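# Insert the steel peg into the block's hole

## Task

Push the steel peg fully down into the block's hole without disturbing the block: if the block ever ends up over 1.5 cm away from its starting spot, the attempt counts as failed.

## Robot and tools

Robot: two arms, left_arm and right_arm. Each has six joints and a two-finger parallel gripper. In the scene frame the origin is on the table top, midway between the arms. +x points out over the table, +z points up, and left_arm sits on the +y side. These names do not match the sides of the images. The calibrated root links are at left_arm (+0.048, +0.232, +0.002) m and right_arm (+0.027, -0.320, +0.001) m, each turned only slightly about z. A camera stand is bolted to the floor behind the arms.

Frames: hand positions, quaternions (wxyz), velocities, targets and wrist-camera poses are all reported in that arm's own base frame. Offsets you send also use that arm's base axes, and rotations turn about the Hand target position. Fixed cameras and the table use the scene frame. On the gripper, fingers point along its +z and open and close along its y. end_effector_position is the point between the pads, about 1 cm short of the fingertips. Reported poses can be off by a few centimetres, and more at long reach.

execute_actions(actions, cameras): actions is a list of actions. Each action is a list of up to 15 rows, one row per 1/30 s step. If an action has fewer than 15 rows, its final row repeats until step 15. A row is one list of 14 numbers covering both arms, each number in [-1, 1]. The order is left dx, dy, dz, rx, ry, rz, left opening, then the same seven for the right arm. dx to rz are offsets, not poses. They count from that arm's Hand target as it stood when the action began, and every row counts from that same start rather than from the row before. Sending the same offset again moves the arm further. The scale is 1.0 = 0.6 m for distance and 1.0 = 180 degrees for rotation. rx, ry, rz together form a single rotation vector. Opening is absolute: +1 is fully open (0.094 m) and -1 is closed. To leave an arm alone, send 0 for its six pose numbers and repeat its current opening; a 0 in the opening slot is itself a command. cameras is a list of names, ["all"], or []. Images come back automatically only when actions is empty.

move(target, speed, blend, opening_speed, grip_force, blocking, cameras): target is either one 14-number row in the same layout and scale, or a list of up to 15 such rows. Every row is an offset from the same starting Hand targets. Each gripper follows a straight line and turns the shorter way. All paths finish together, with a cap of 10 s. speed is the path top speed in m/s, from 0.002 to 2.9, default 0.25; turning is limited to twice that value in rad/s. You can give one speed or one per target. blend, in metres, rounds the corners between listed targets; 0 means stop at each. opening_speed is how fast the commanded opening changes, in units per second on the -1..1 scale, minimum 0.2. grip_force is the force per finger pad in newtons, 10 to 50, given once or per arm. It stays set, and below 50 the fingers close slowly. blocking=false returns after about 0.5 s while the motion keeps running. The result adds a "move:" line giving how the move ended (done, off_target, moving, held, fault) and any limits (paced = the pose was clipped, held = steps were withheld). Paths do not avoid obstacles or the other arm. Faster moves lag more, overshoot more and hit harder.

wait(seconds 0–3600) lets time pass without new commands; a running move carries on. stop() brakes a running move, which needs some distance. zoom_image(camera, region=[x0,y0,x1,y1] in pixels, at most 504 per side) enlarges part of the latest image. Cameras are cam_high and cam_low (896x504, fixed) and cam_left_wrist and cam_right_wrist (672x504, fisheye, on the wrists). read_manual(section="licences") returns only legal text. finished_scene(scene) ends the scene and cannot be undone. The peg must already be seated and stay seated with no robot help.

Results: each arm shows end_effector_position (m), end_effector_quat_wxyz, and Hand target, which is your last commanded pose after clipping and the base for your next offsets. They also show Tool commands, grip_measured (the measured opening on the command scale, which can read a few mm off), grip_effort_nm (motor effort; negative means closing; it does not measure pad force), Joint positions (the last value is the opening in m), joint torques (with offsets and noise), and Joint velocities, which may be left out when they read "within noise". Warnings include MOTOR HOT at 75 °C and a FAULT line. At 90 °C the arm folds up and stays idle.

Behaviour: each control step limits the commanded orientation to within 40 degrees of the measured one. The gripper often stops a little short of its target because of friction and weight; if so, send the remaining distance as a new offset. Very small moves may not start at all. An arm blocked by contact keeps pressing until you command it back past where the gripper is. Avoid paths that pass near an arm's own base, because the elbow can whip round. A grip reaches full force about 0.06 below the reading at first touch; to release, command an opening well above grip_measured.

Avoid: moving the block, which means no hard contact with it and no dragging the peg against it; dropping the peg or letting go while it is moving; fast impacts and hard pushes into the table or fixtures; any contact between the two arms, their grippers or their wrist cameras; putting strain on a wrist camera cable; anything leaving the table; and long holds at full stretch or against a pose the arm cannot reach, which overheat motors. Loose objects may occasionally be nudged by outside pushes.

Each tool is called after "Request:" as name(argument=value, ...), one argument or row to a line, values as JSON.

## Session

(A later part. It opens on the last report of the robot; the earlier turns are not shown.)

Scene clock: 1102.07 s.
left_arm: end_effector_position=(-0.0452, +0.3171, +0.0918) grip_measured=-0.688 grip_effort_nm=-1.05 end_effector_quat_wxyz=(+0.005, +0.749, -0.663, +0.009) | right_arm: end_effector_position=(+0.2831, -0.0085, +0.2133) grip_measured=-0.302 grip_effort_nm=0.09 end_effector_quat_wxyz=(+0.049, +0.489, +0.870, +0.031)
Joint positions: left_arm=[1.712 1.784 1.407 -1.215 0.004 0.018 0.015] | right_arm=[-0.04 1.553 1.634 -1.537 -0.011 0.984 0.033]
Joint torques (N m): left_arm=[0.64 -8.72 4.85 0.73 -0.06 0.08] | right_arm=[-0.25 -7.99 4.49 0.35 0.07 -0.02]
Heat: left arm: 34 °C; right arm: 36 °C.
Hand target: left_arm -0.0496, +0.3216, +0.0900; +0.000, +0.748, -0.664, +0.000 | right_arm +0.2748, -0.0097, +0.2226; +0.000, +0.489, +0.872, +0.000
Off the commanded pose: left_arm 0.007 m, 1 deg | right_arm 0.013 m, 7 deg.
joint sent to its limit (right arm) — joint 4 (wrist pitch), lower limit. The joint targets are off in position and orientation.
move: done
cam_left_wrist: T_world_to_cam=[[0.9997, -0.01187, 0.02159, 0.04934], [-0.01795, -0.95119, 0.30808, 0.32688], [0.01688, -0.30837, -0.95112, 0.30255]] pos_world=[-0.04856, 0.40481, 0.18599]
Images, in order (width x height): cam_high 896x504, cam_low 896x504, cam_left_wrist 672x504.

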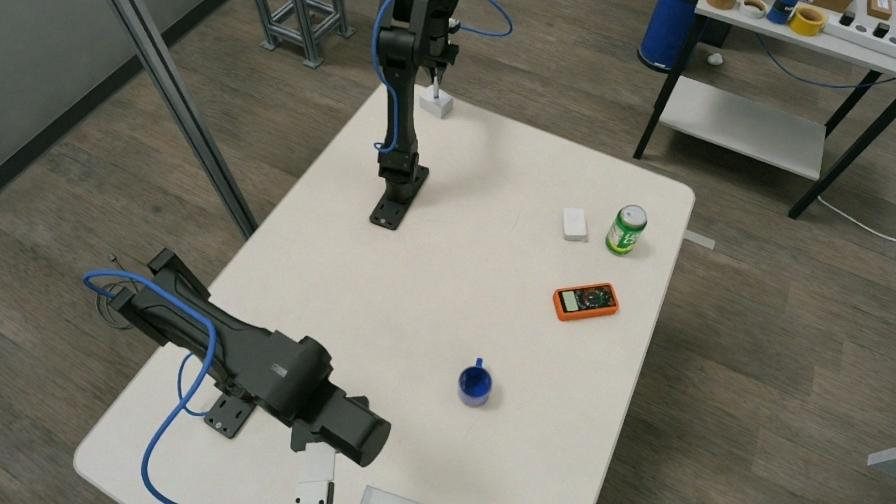

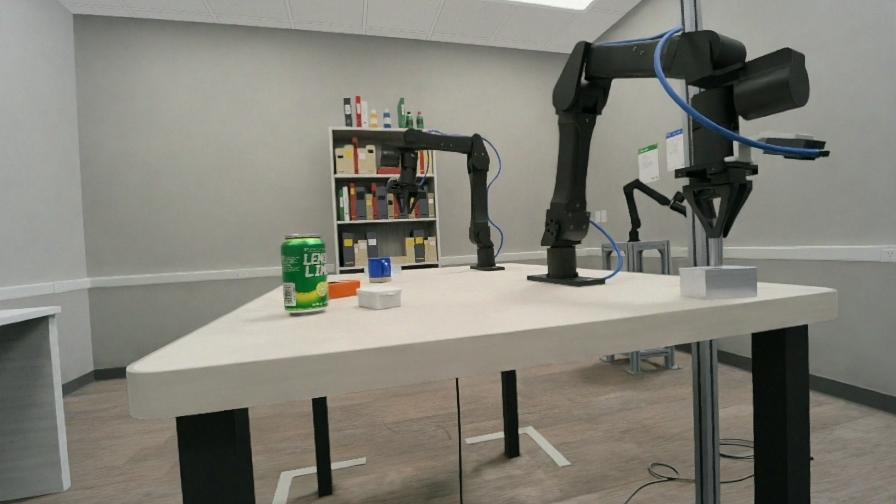

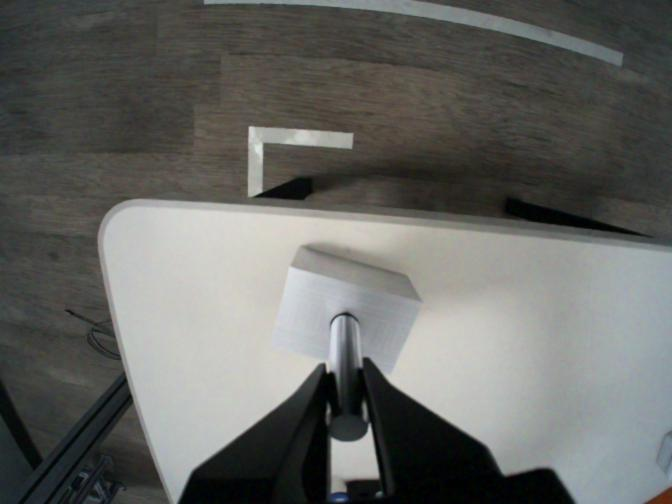

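Request:
move(
  target=[0,-0.0025,-0.01,0,0,0,-0.85, 0,0,0,0,0,0,-0.3],
  speed=0.03,
  cameras=["cam_left_wrist","cam_low","cam_high"],
)

Request:
zoom_image(
  camera="cam_left_wrist",
  region=[290, 270, 400, 380],
)

Request:
zoom_image(
  camera="cam_low",
  region=[670, 220, 770, 310],
)

Request:
zoom_image(
  camera="cam_high",
  region=[410, 60, 465, 125],
)

Scene clock: 1122.73 s.
left_arm: end_effector_position=(-0.0450, +0.3158, +0.0854) grip_measured=-0.688 grip_effort_nm=-1.05 end_effector_quat_wxyz=(+0.006, +0.749, -0.663, +0.010) | right_arm: end_effector_position=(+0.2831, -0.0085, +0.2133) grip_measured=-0.302 grip_effort_nm=0.09 end_effector_quat_wxyz=(+0.049, +0.489, +0.870, +0.031)
Joint positions: left_arm=[1.712 1.784 1.381 -1.19 0.004 0.018 0.015] | right_arm=[-0.04 1.553 1.634 -1.537 -0.011 0.984 0.033]
Joint torques (N m): left_arm=[0.68 -8.92 4.85 0.73 -0.05 0.09] | right_arm=[-0.25 -8.02 4.49 0.37 0.08 -0.02]
Heat: left arm: 34 °C; right arm: 35 °C.
Hand target: left_arm -0.0496, +0.3201, +0.0840; +0.000, +0.748, -0.664, +0.000 | right_arm +0.2748, -0.0097, +0.2226; +0.000, +0.489, +0.872, +0.000
Off the commanded pose: left_arm 0.007 m, 1 deg | right_arm 0.013 m, 7 deg.
joint sent to its limit (right arm) — joint 4 (wrist pitch), lower limit. The joint targets are off in position and orientation.
move: done
cam_left_wrist: T_world_to_cam=[[0.99969, -0.01187, 0.02183, 0.04922], [-0.01805, -0.9507, 0.30958, 0.32734], [0.01708, -0.30988, -0.95062, 0.29634]] pos_world=[-0.04836, 0.40361, 0.17929]
Images, in order (width x height): cam_high 896x504, cam_low 896x504, cam_left_wrist 672x504.

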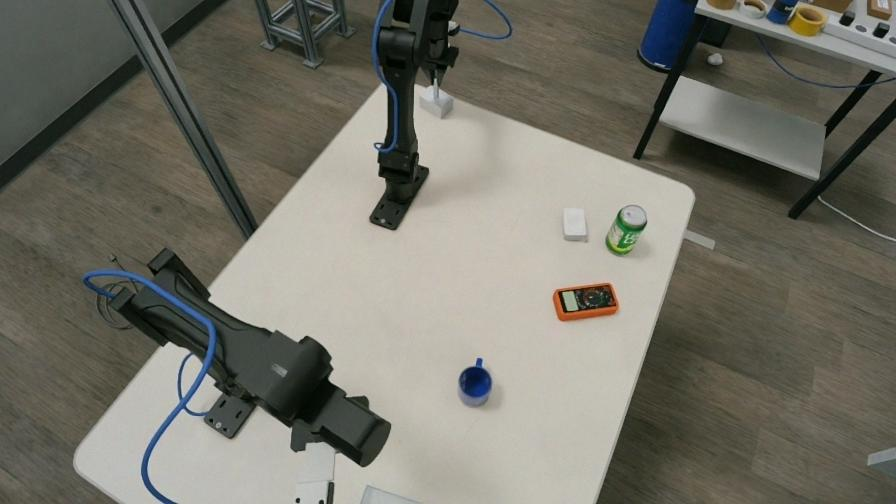

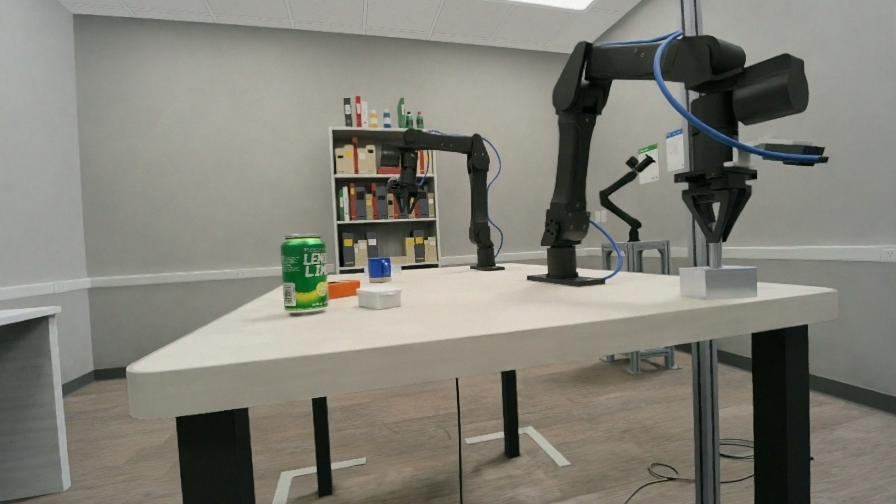

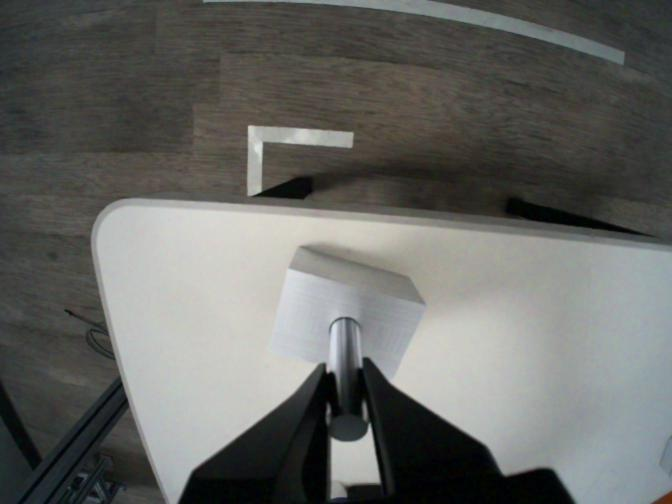

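Scaled by 4.582 from the camera's image (finer frame: 960x720).

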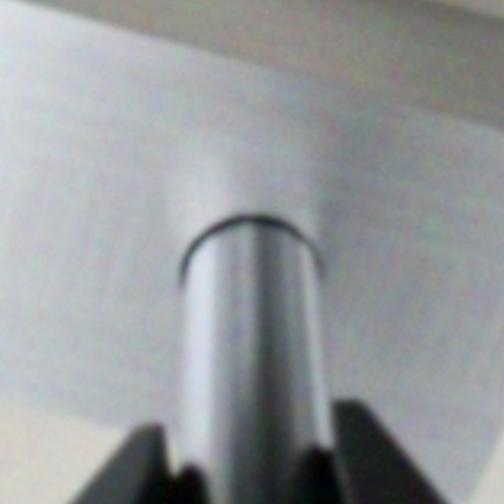

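Scaled by 5.040 from the camera's image (finer frame: 1280x720).

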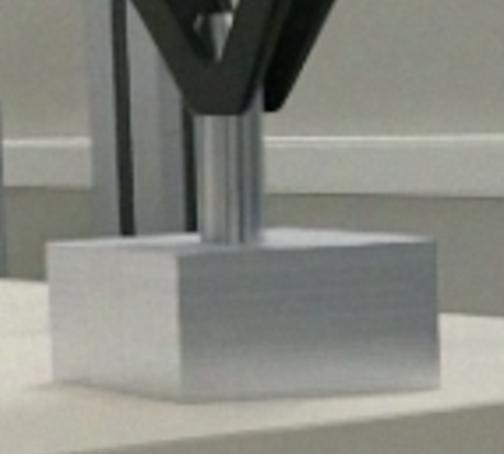

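Scaled by 7.754 from the camera's image (finer frame: 1280x720).

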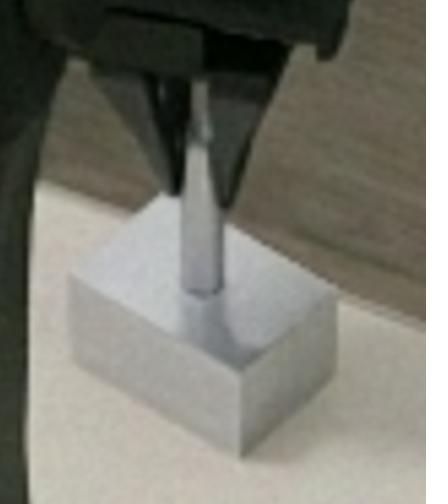

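Request:
move(
  target=[0,0,-0.0333,0,0,0,-0.85, 0,0,0,0,0,0,-0.3],
  speed=0.04,
  cameras=["cam_left_wrist","cam_low","cam_high"],
)

Request:
zoom_image(
  camera="cam_left_wrist",
  region=[290, 270, 400, 380],
)

Request:
zoom_image(
  camera="cam_low",
  region=[670, 220, 770, 310],
)

Request:
zoom_image(
  camera="cam_high",
  region=[410, 60, 465, 125],
)

Scene clock: 1131.50 s.
left_arm: end_effector_position=(-0.0454, +0.3167, +0.0683) grip_measured=-0.688 grip_effort_nm=-1.04 end_effector_quat_wxyz=(+0.003, +0.749, -0.663, +0.005) | right_arm: end_effector_position=(+0.2831, -0.0085, +0.2133) grip_measured=-0.302 grip_effort_nm=0.08 end_effector_quat_wxyz=(+0.049, +0.489, +0.870, +0.031)
Joint positions: left_arm=[1.712 1.79 1.32 -1.112 0.003 0.018 0.015] | right_arm=[-0.04 1.553 1.634 -1.537 -0.011 0.984 0.033]
Joint torques (N m): left_arm=[0.7 -8.1 4.89 0.74 -0.05 0.07] | right_arm=[-0.27 -7.98 4.46 0.37 0.07 -0.02]
Heat: left arm: 34 °C; right arm: 35 °C.
Hand target: left_arm -0.0496, +0.3201, +0.0641; +0.000, +0.748, -0.664, +0.000 | right_arm +0.2748, -0.0097, +0.2226; +0.000, +0.489, +0.872, +0.000
Off the commanded pose: left_arm 0.007 m, 1 deg | right_arm 0.013 m, 7 deg.
joint sent to its limit (right arm) — joint 4 (wrist pitch), lower limit. The joint targets are off in position and orientation.
move: done
cam_left_wrist: T_world_to_cam=[[0.99975, -0.01211, 0.01867, 0.05039], [-0.01715, -0.9539, 0.29964, 0.33526], [0.01418, -0.29988, -0.95387, 0.27739]] pos_world=[-0.04856, 0.4036, 0.1632]
Images, in order (width x height): cam_high 896x504, cam_low 896x504, cam_left_wrist 672x504.

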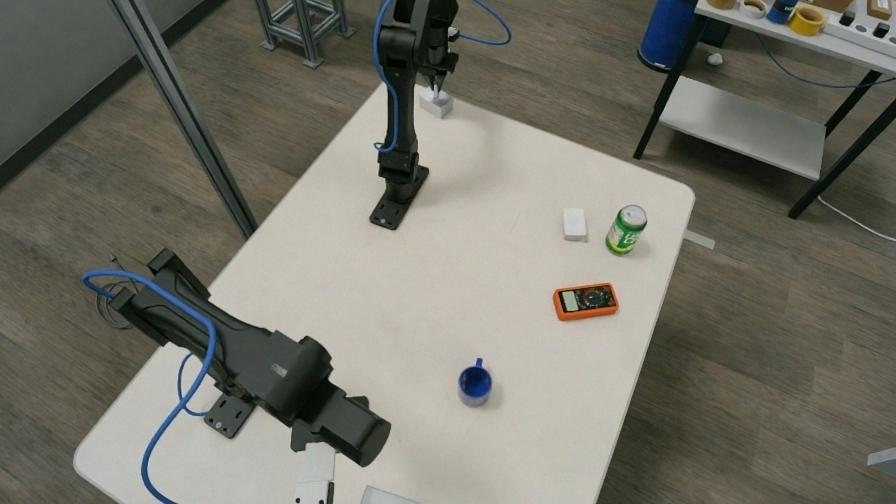

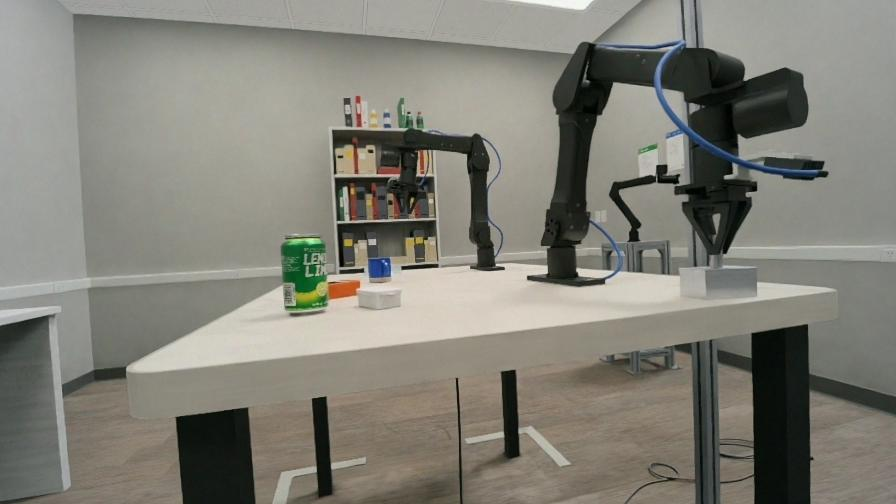

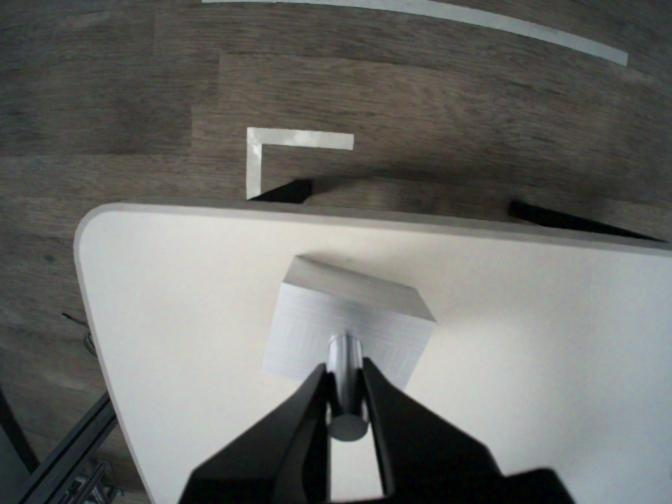

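Scaled by 4.582 from the camera's image (finer frame: 960x720).

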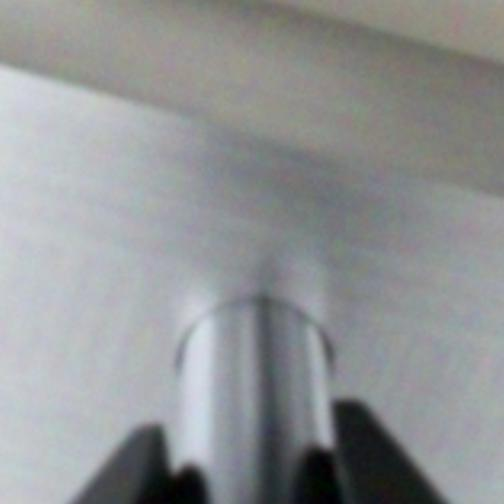

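Scaled by 5.040 from the camera's image (finer frame: 1280x720).

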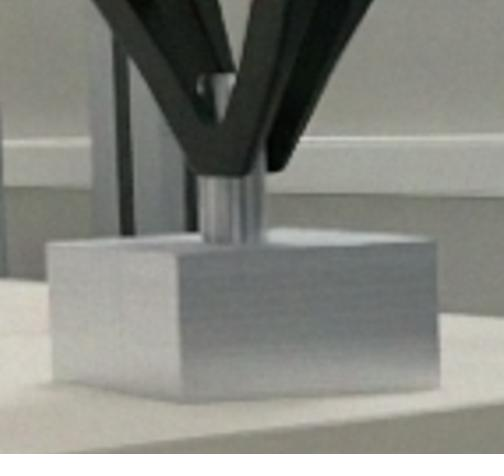

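Scaled by 7.754 from the camera's image (finer frame: 1280x720).

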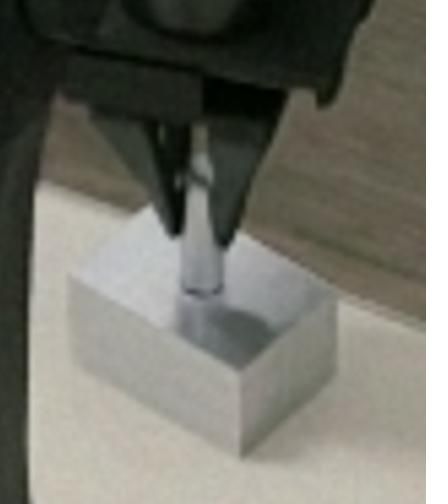

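Request:
move(
  target=[0,0,-0.02,0,0,0,-0.85, 0,0,0,0,0,0,-0.3],
  speed=0.04,
  cameras=["cam_left_wrist","cam_low","cam_high"],
)

Request:
zoom_image(
  camera="cam_low",
  region=[670, 220, 770, 310],
)

Request:
zoom_image(
  camera="cam_high",
  region=[410, 60, 465, 125],
)

Scene clock: 1137.87 s.
left_arm: end_effector_position=(-0.0453, +0.3160, +0.0559) grip_measured=-0.688 grip_effort_nm=-1.04 end_effector_quat_wxyz=(+0.004, +0.749, -0.663, +0.006) | right_arm: end_effector_position=(+0.2831, -0.0085, +0.2133) grip_measured=-0.302 grip_effort_nm=0.09 end_effector_quat_wxyz=(+0.049, +0.489, +0.870, +0.031)
Joint positions: left_arm=[1.712 1.802 1.284 -1.067 0.003 0.018 0.015] | right_arm=[-0.04 1.553 1.634 -1.537 -0.011 0.984 0.033]
Joint torques (N m): left_arm=[0.73 -8.24 4.82 0.75 -0.04 0.1] | right_arm=[-0.27 -7.92 4.52 0.36 0.08 -0.02]
Heat: left arm: 34 °C; right arm: 35 °C.
Hand target: left_arm -0.0496, +0.3201, +0.0521; +0.000, +0.748, -0.664, +0.000 | right_arm +0.2748, -0.0097, +0.2226; +0.000, +0.489, +0.872, +0.000
Off the commanded pose: left_arm 0.007 m, 1 deg | right_arm 0.013 m, 7 deg.
joint sent to its limit (right arm) — joint 4 (wrist pitch), lower limit. The joint targets are off in position and orientation.
move: done
cam_left_wrist: T_world_to_cam=[[0.99974, -0.01203, 0.01912, 0.05042], [-0.01725, -0.95299, 0.30252, 0.33785], [0.01458, -0.30278, -0.95295, 0.2663]] pos_world=[-0.04846, 0.4032, 0.1506]
Images, in order (width x height): cam_high 896x504, cam_low 896x504, cam_left_wrist 672x504.

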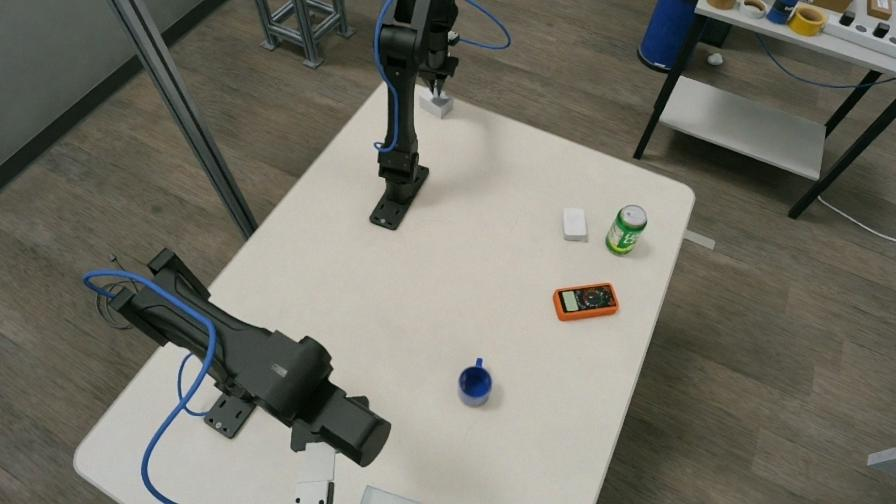

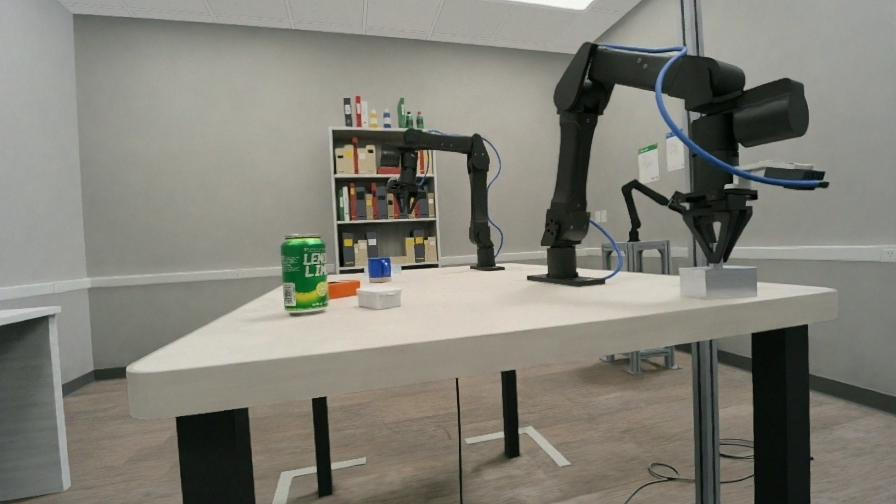

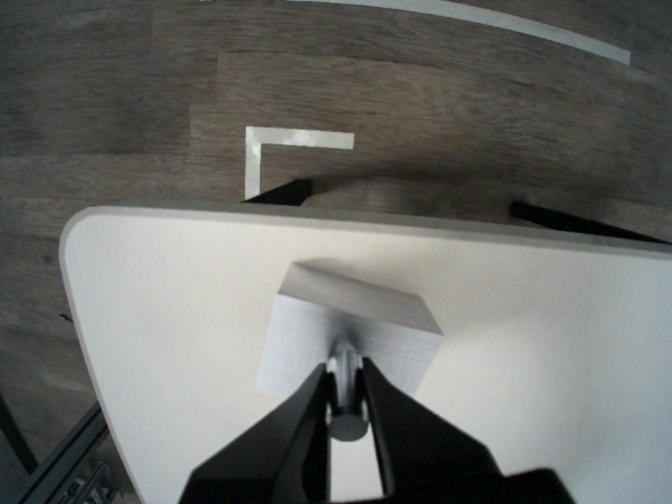

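Scaled by 5.040 from the camera's image (finer frame: 1280x720).

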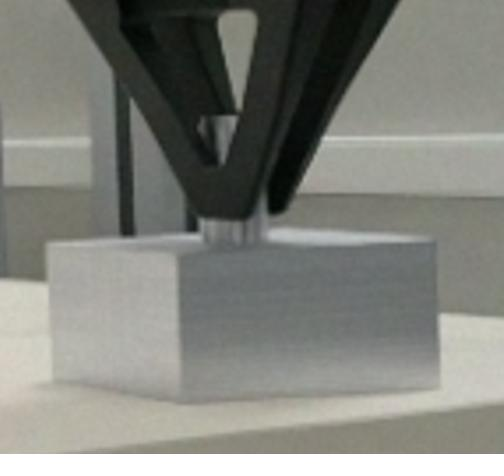

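Scaled by 7.754 from the camera's image (finer frame: 1280x720).

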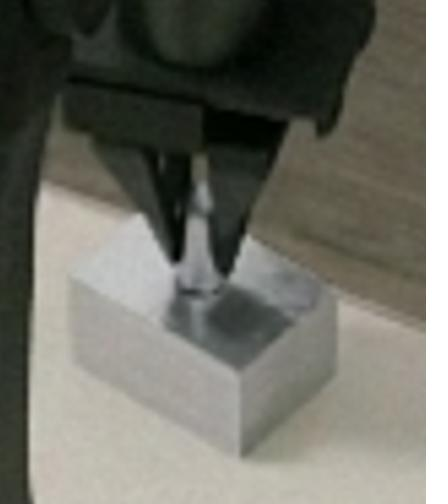

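Request:
move(
  target=[0,0,-0.0075,0,0,0,-0.85, 0,0,0,0,0,0,-0.3],
  speed=0.03,
  cameras=["cam_low"],
)

Request:
zoom_image(
  camera="cam_low",
  region=[670, 220, 770, 310],
)

Scene clock: 1143.20 s.
left_arm: end_effector_position=(-0.0453, +0.3160, +0.0530) grip_measured=-0.688 grip_effort_nm=-1.05 end_effector_quat_wxyz=(+0.003, +0.749, -0.663, +0.005) | right_arm: end_effector_position=(+0.2831, -0.0085, +0.2133) grip_measured=-0.302 grip_effort_nm=0.08 end_effector_quat_wxyz=(+0.049, +0.489, +0.870, +0.031)
Joint positions: left_arm=[1.712 1.802 1.272 -1.052 0.003 0.018 0.015] | right_arm=[-0.04 1.553 1.634 -1.537 -0.011 0.984 0.033]
Joint torques (N m): left_arm=[0.75 -7.75 4.81 0.77 -0.05 0.09] | right_arm=[-0.23 -7.98 4.48 0.37 0.06 -0.02]
Heat: left arm: 34 °C; right arm: 35 °C.
Hand target: left_arm -0.0496, +0.3201, +0.0476; +0.000, +0.748, -0.664, +0.000 | right_arm +0.2748, -0.0097, +0.2226; +0.000, +0.489, +0.872, +0.000
Off the commanded pose: left_arm 0.008 m, 1 deg | right_arm 0.013 m, 7 deg.
joint sent to its limit (right arm) — joint 4 (wrist pitch), lower limit. The joint targets are off in position and orientation.
move: done

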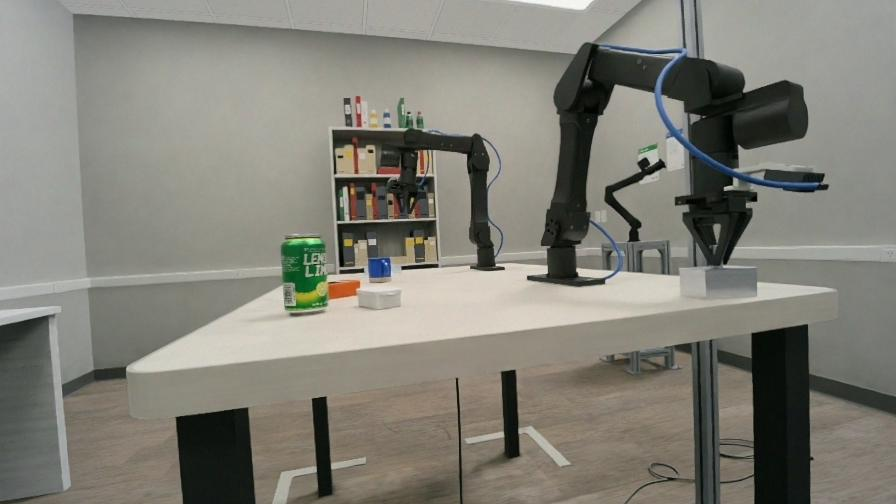

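Scaled by 5.040 from the camera's image (finer frame: 1280x720).

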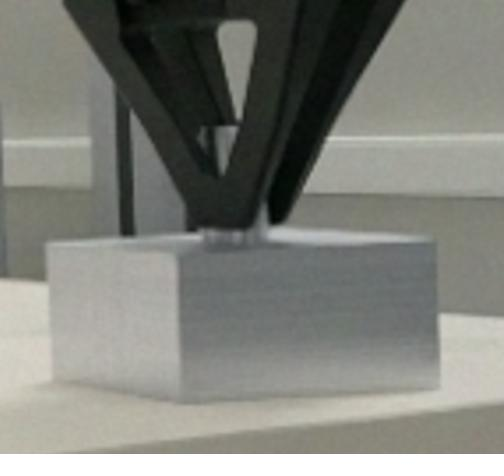

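Request:
move(
  target=[0,0,-0.0058,0,0,0,-0.85, 0,0,0,0,0,0,-0.3],
  speed=0.02,
  cameras=["cam_low","cam_high"],
)

Request:
zoom_image(
  camera="cam_low",
  region=[670, 220, 770, 310],
)

Request:
zoom_image(
  camera="cam_high",
  region=[410, 60, 465, 125],
)

Scene clock: 1151.03 s.
left_arm: end_effector_position=(-0.0453, +0.3160, +0.0488) grip_measured=-0.688 grip_effort_nm=-1.05 end_effector_quat_wxyz=(+0.004, +0.749, -0.663, +0.006) | right_arm: end_effector_position=(+0.2831, -0.0085, +0.2133) grip_measured=-0.302 grip_effort_nm=0.08 end_effector_quat_wxyz=(+0.049, +0.489, +0.870, +0.031)
Joint positions: left_arm=[1.712 1.81 1.264 -1.04 0.003 0.018 0.015] | right_arm=[-0.04 1.553 1.634 -1.537 -0.011 0.984 0.033]
Joint torques (N m): left_arm=[0.72 -8.01 4.71 0.79 -0.05 0.08] | right_arm=[-0.25 -7.98 4.44 0.37 0.06 -0.01]
Heat: left arm: 34 °C; right arm: 35 °C.
Hand target: left_arm -0.0496, +0.3201, +0.0441; +0.000, +0.748, -0.664, +0.000 | right_arm +0.2748, -0.0097, +0.2226; +0.000, +0.489, +0.872, +0.000
Off the commanded pose: left_arm 0.008 m, 1 deg | right_arm 0.013 m, 7 deg.
joint sent to its limit (right arm) — joint 4 (wrist pitch), lower limit. The joint targets are off in position and orientation.
move: done
Images, in order (width x height): cam_high 896x504, cam_low 896x504.

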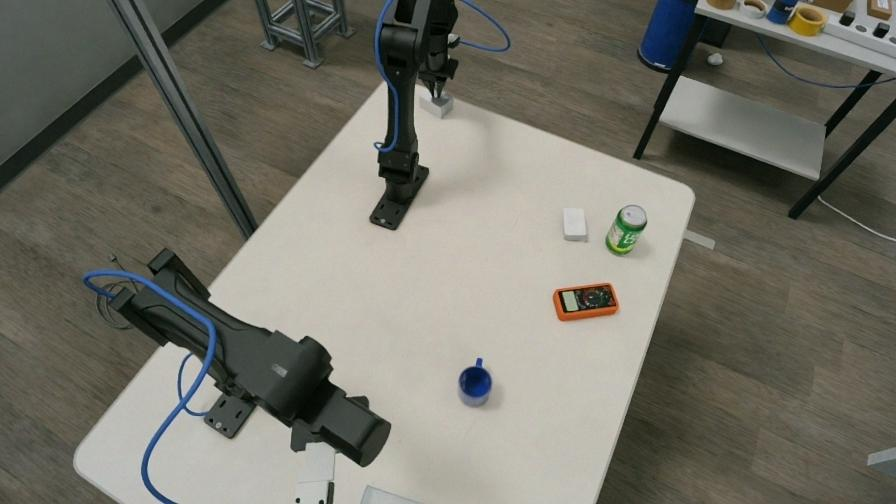

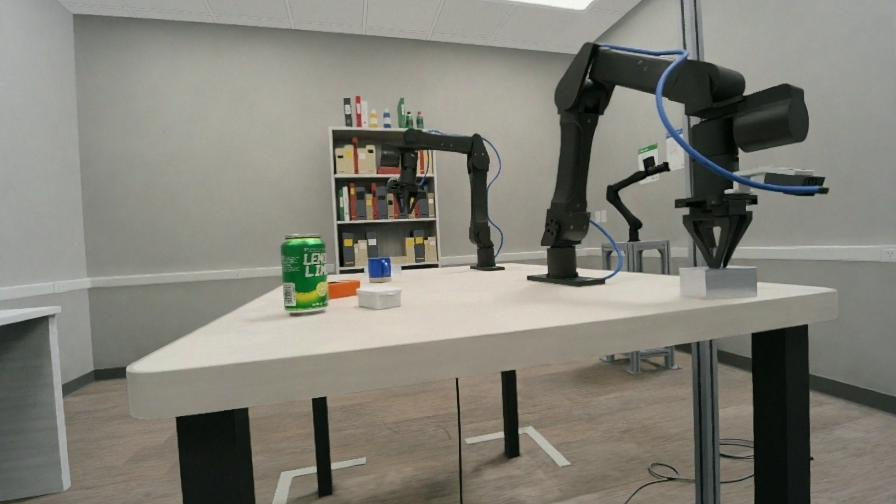

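Scaled by 5.040 from the camera's image (finer frame: 1280x720).

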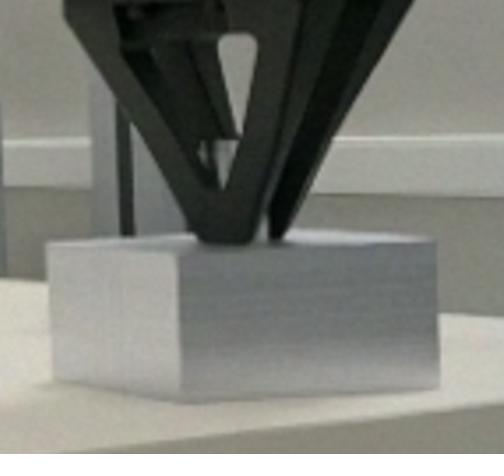

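Scaled by 7.754 from the camera's image (finer frame: 1280x720).

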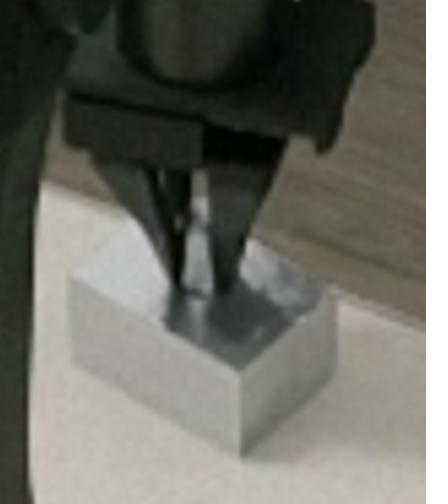

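Request:
move(
  target=[0,0,0.004,0,0,0,-0.45, 0,0,0,0,0,0,-0.3],
  opening_speed=0.4,
  speed=0.02,
  cameras=["cam_left_wrist","cam_low","cam_high"],
)

Request:
zoom_image(
  camera="cam_low",
  region=[670, 220, 770, 310],
)

Request:
zoom_image(
  camera="cam_left_wrist",
  region=[270, 300, 430, 460],
)

Scene clock: 1160.23 s.
left_arm: end_effector_position=(-0.0453, +0.3160, +0.0488) grip_measured=-0.452 grip_effort_nm=0.08 end_effector_quat_wxyz=(+0.004, +0.748, -0.663, +0.006) | right_arm: end_effector_position=(+0.2831, -0.0085, +0.2133) grip_measured=-0.302 grip_effort_nm=0.08 end_effector_quat_wxyz=(+0.049, +0.489, +0.870, +0.031)
Joint positions: left_arm=[1.712 1.81 1.264 -1.04 0.003 0.02 0.026] | right_arm=[-0.04 1.553 1.634 -1.537 -0.011 0.984 0.033]
Joint torques (N m): left_arm=[0.66 -8.28 5.2 0.71 -0.03 0.08] | right_arm=[-0.29 -7.95 4.53 0.37 0.07 -0.02]
Heat: left arm: 33 °C; right arm: 35 °C.
Hand target: left_arm -0.0496, +0.3201, +0.0465; +0.000, +0.748, -0.664, +0.000 | right_arm +0.2748, -0.0097, +0.2226; +0.000, +0.489, +0.872, +0.000
Off the commanded pose: left_arm 0.006 m, 1 deg | right_arm 0.013 m, 7 deg.
joint sent to its limit (right arm) — joint 4 (wrist pitch), lower limit. The joint targets are off in position and orientation.
move: done
cam_left_wrist: T_world_to_cam=[[0.99972, -0.01358, 0.0192, 0.05107], [-0.01875, -0.95296, 0.30252, 0.33995], [0.01418, -0.3028, -0.95295, 0.25943]] pos_world=[-0.04836, 0.4032, 0.1434]
Images, in order (width x height): cam_high 896x504, cam_low 896x504, cam_left_wrist 672x504.

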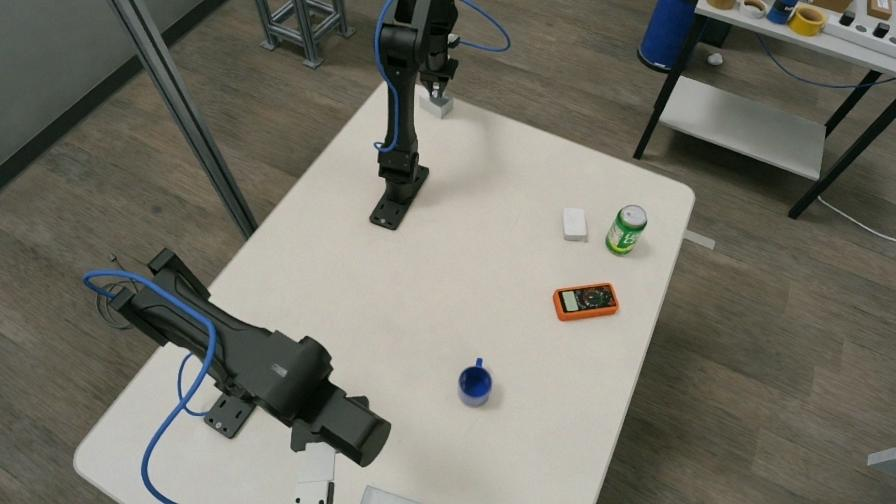

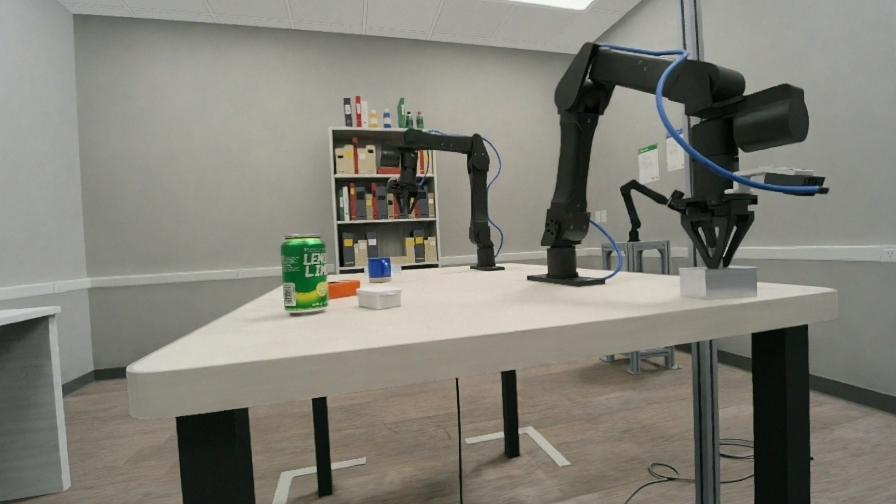

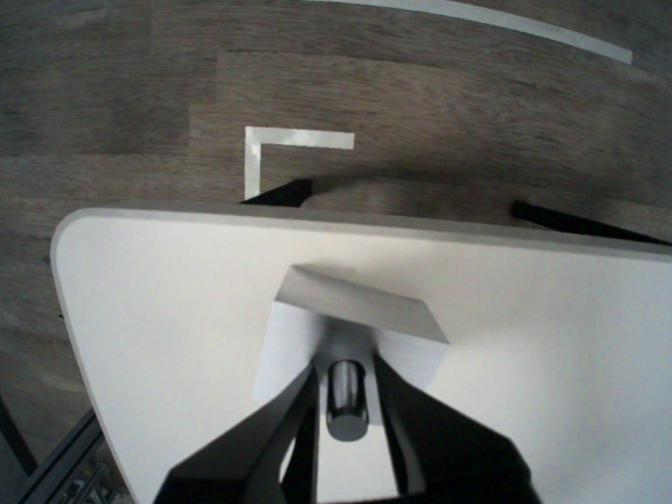

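Scaled by 5.040 from the camera's image (finer frame: 1280x720).

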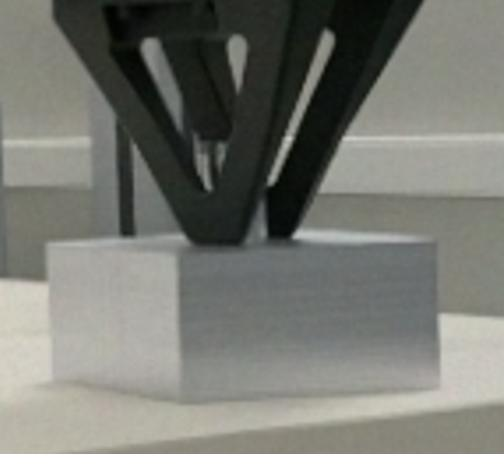

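Scaled by 3.150 from the camera's image (finer frame: 960x720).

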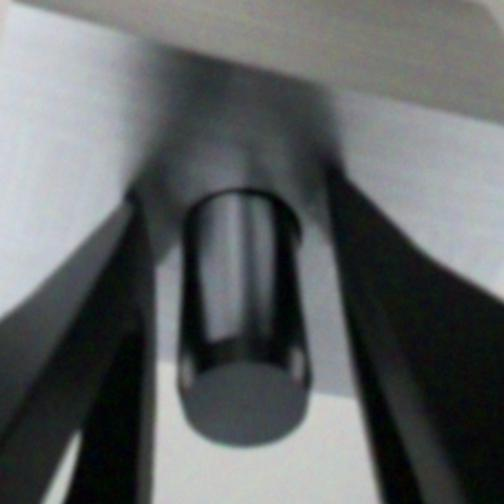

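Request:
move(
  target=[0,0,0.12,0,0,0,-0.45, 0,0,0,0,0,0,-0.3],
  speed=0.08,
  cameras=["cam_left_wrist","cam_low","cam_high"],
)

Request:
zoom_image(
  camera="cam_low",
  region=[670, 220, 770, 310],
)

Request:
zoom_image(
  camera="cam_left_wrist",
  region=[270, 250, 430, 410],
)

Request:
zoom_image(
  camera="cam_high",
  region=[410, 60, 465, 125],
)

Scene clock: 1167.97 s.
left_arm: end_effector_position=(-0.0448, +0.3122, +0.0959) grip_measured=-0.452 grip_effort_nm=0.08 end_effector_quat_wxyz=(+0.022, +0.748, -0.663, +0.027) | right_arm: end_effector_position=(+0.2831, -0.0085, +0.2133) grip_measured=-0.302 grip_effort_nm=0.08 end_effector_quat_wxyz=(+0.049, +0.489, +0.870, +0.031)
Joint positions: left_arm=[1.712 1.81 1.453 -1.284 0.003 0.02 0.026] | right_arm=[-0.04 1.553 1.634 -1.537 -0.011 0.984 0.033]
Joint torques (N m): left_arm=[0.64 -12.97 8.66 0.28 -0.07 0.07] | right_arm=[-0.2 -7.99 4.51 0.36 0.07 -0.02]
Heat: left arm: 33 °C; right arm: 35 °C.
Hand target: left_arm -0.0496, +0.3201, +0.1185; +0.000, +0.748, -0.664, +0.000 | right_arm +0.2748, -0.0097, +0.2226; +0.000, +0.489, +0.872, +0.000
Off the commanded pose: left_arm 0.024 m, 4 deg | right_arm 0.013 m, 7 deg.
joint sent to its limit (right arm) — joint 4 (wrist pitch), lower limit. The joint targets are off in position and orientation.
move: off_target (left_arm)
cam_left_wrist: T_world_to_cam=[[0.99954, -0.01224, 0.02762, 0.04827], [-0.02123, -0.935, 0.35403, 0.31137], [0.02149, -0.35445, -0.93483, 0.31783]] pos_world=[-0.04847, 0.40438, 0.18555]
Images, in order (width x height): cam_high 896x504, cam_low 896x504, cam_left_wrist 672x504.

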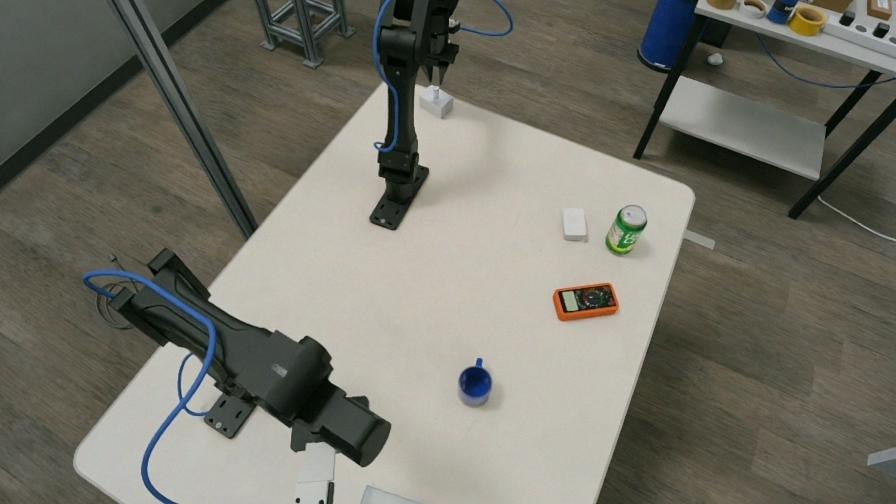

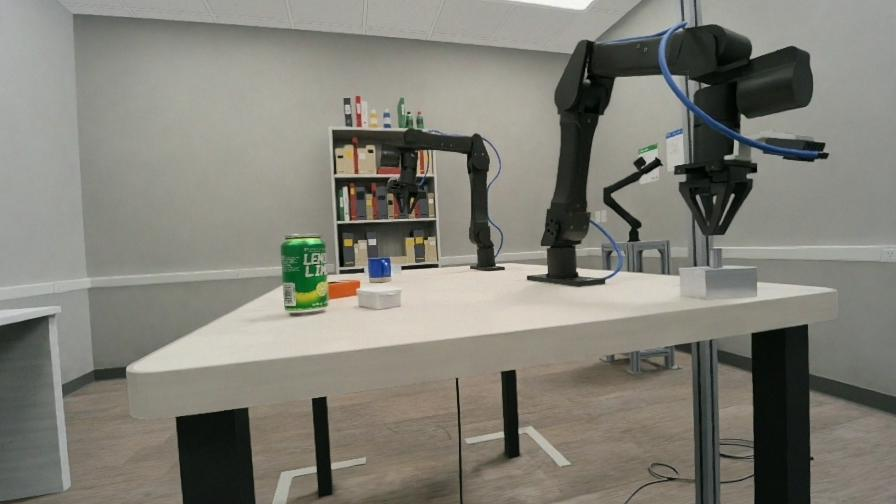

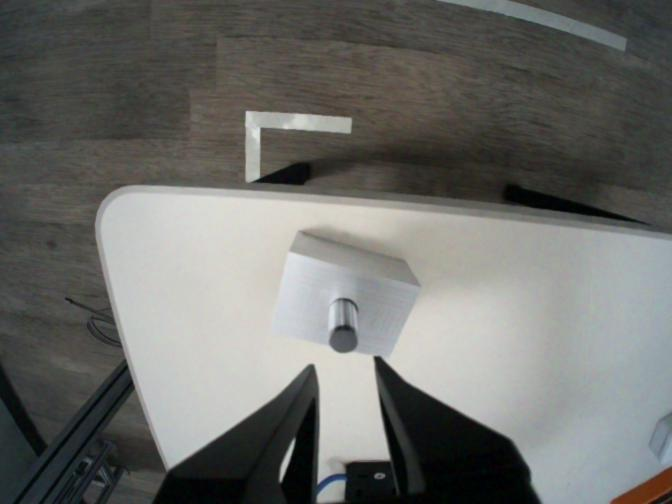

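Scaled by 5.040 from the camera's image (finer frame: 1280x720).

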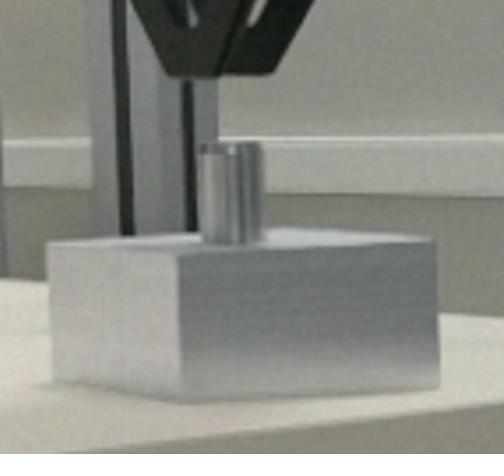

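Scaled by 3.150 from the camera's image (finer frame: 960x720).

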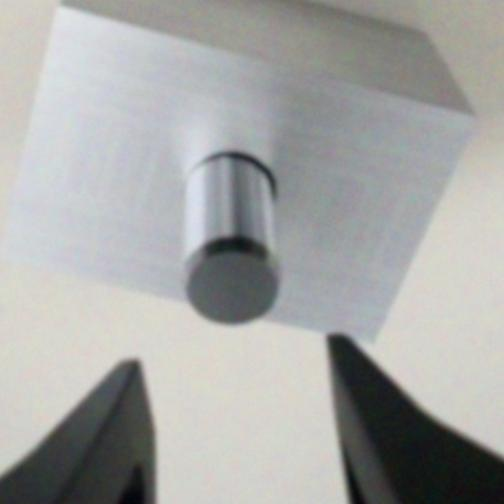

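Scaled by 7.754 from the camera's image (finer frame: 1280x720).

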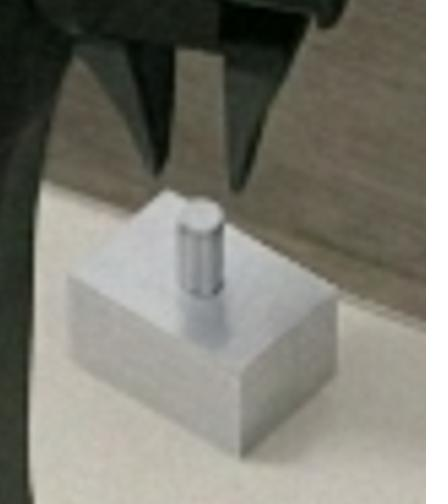

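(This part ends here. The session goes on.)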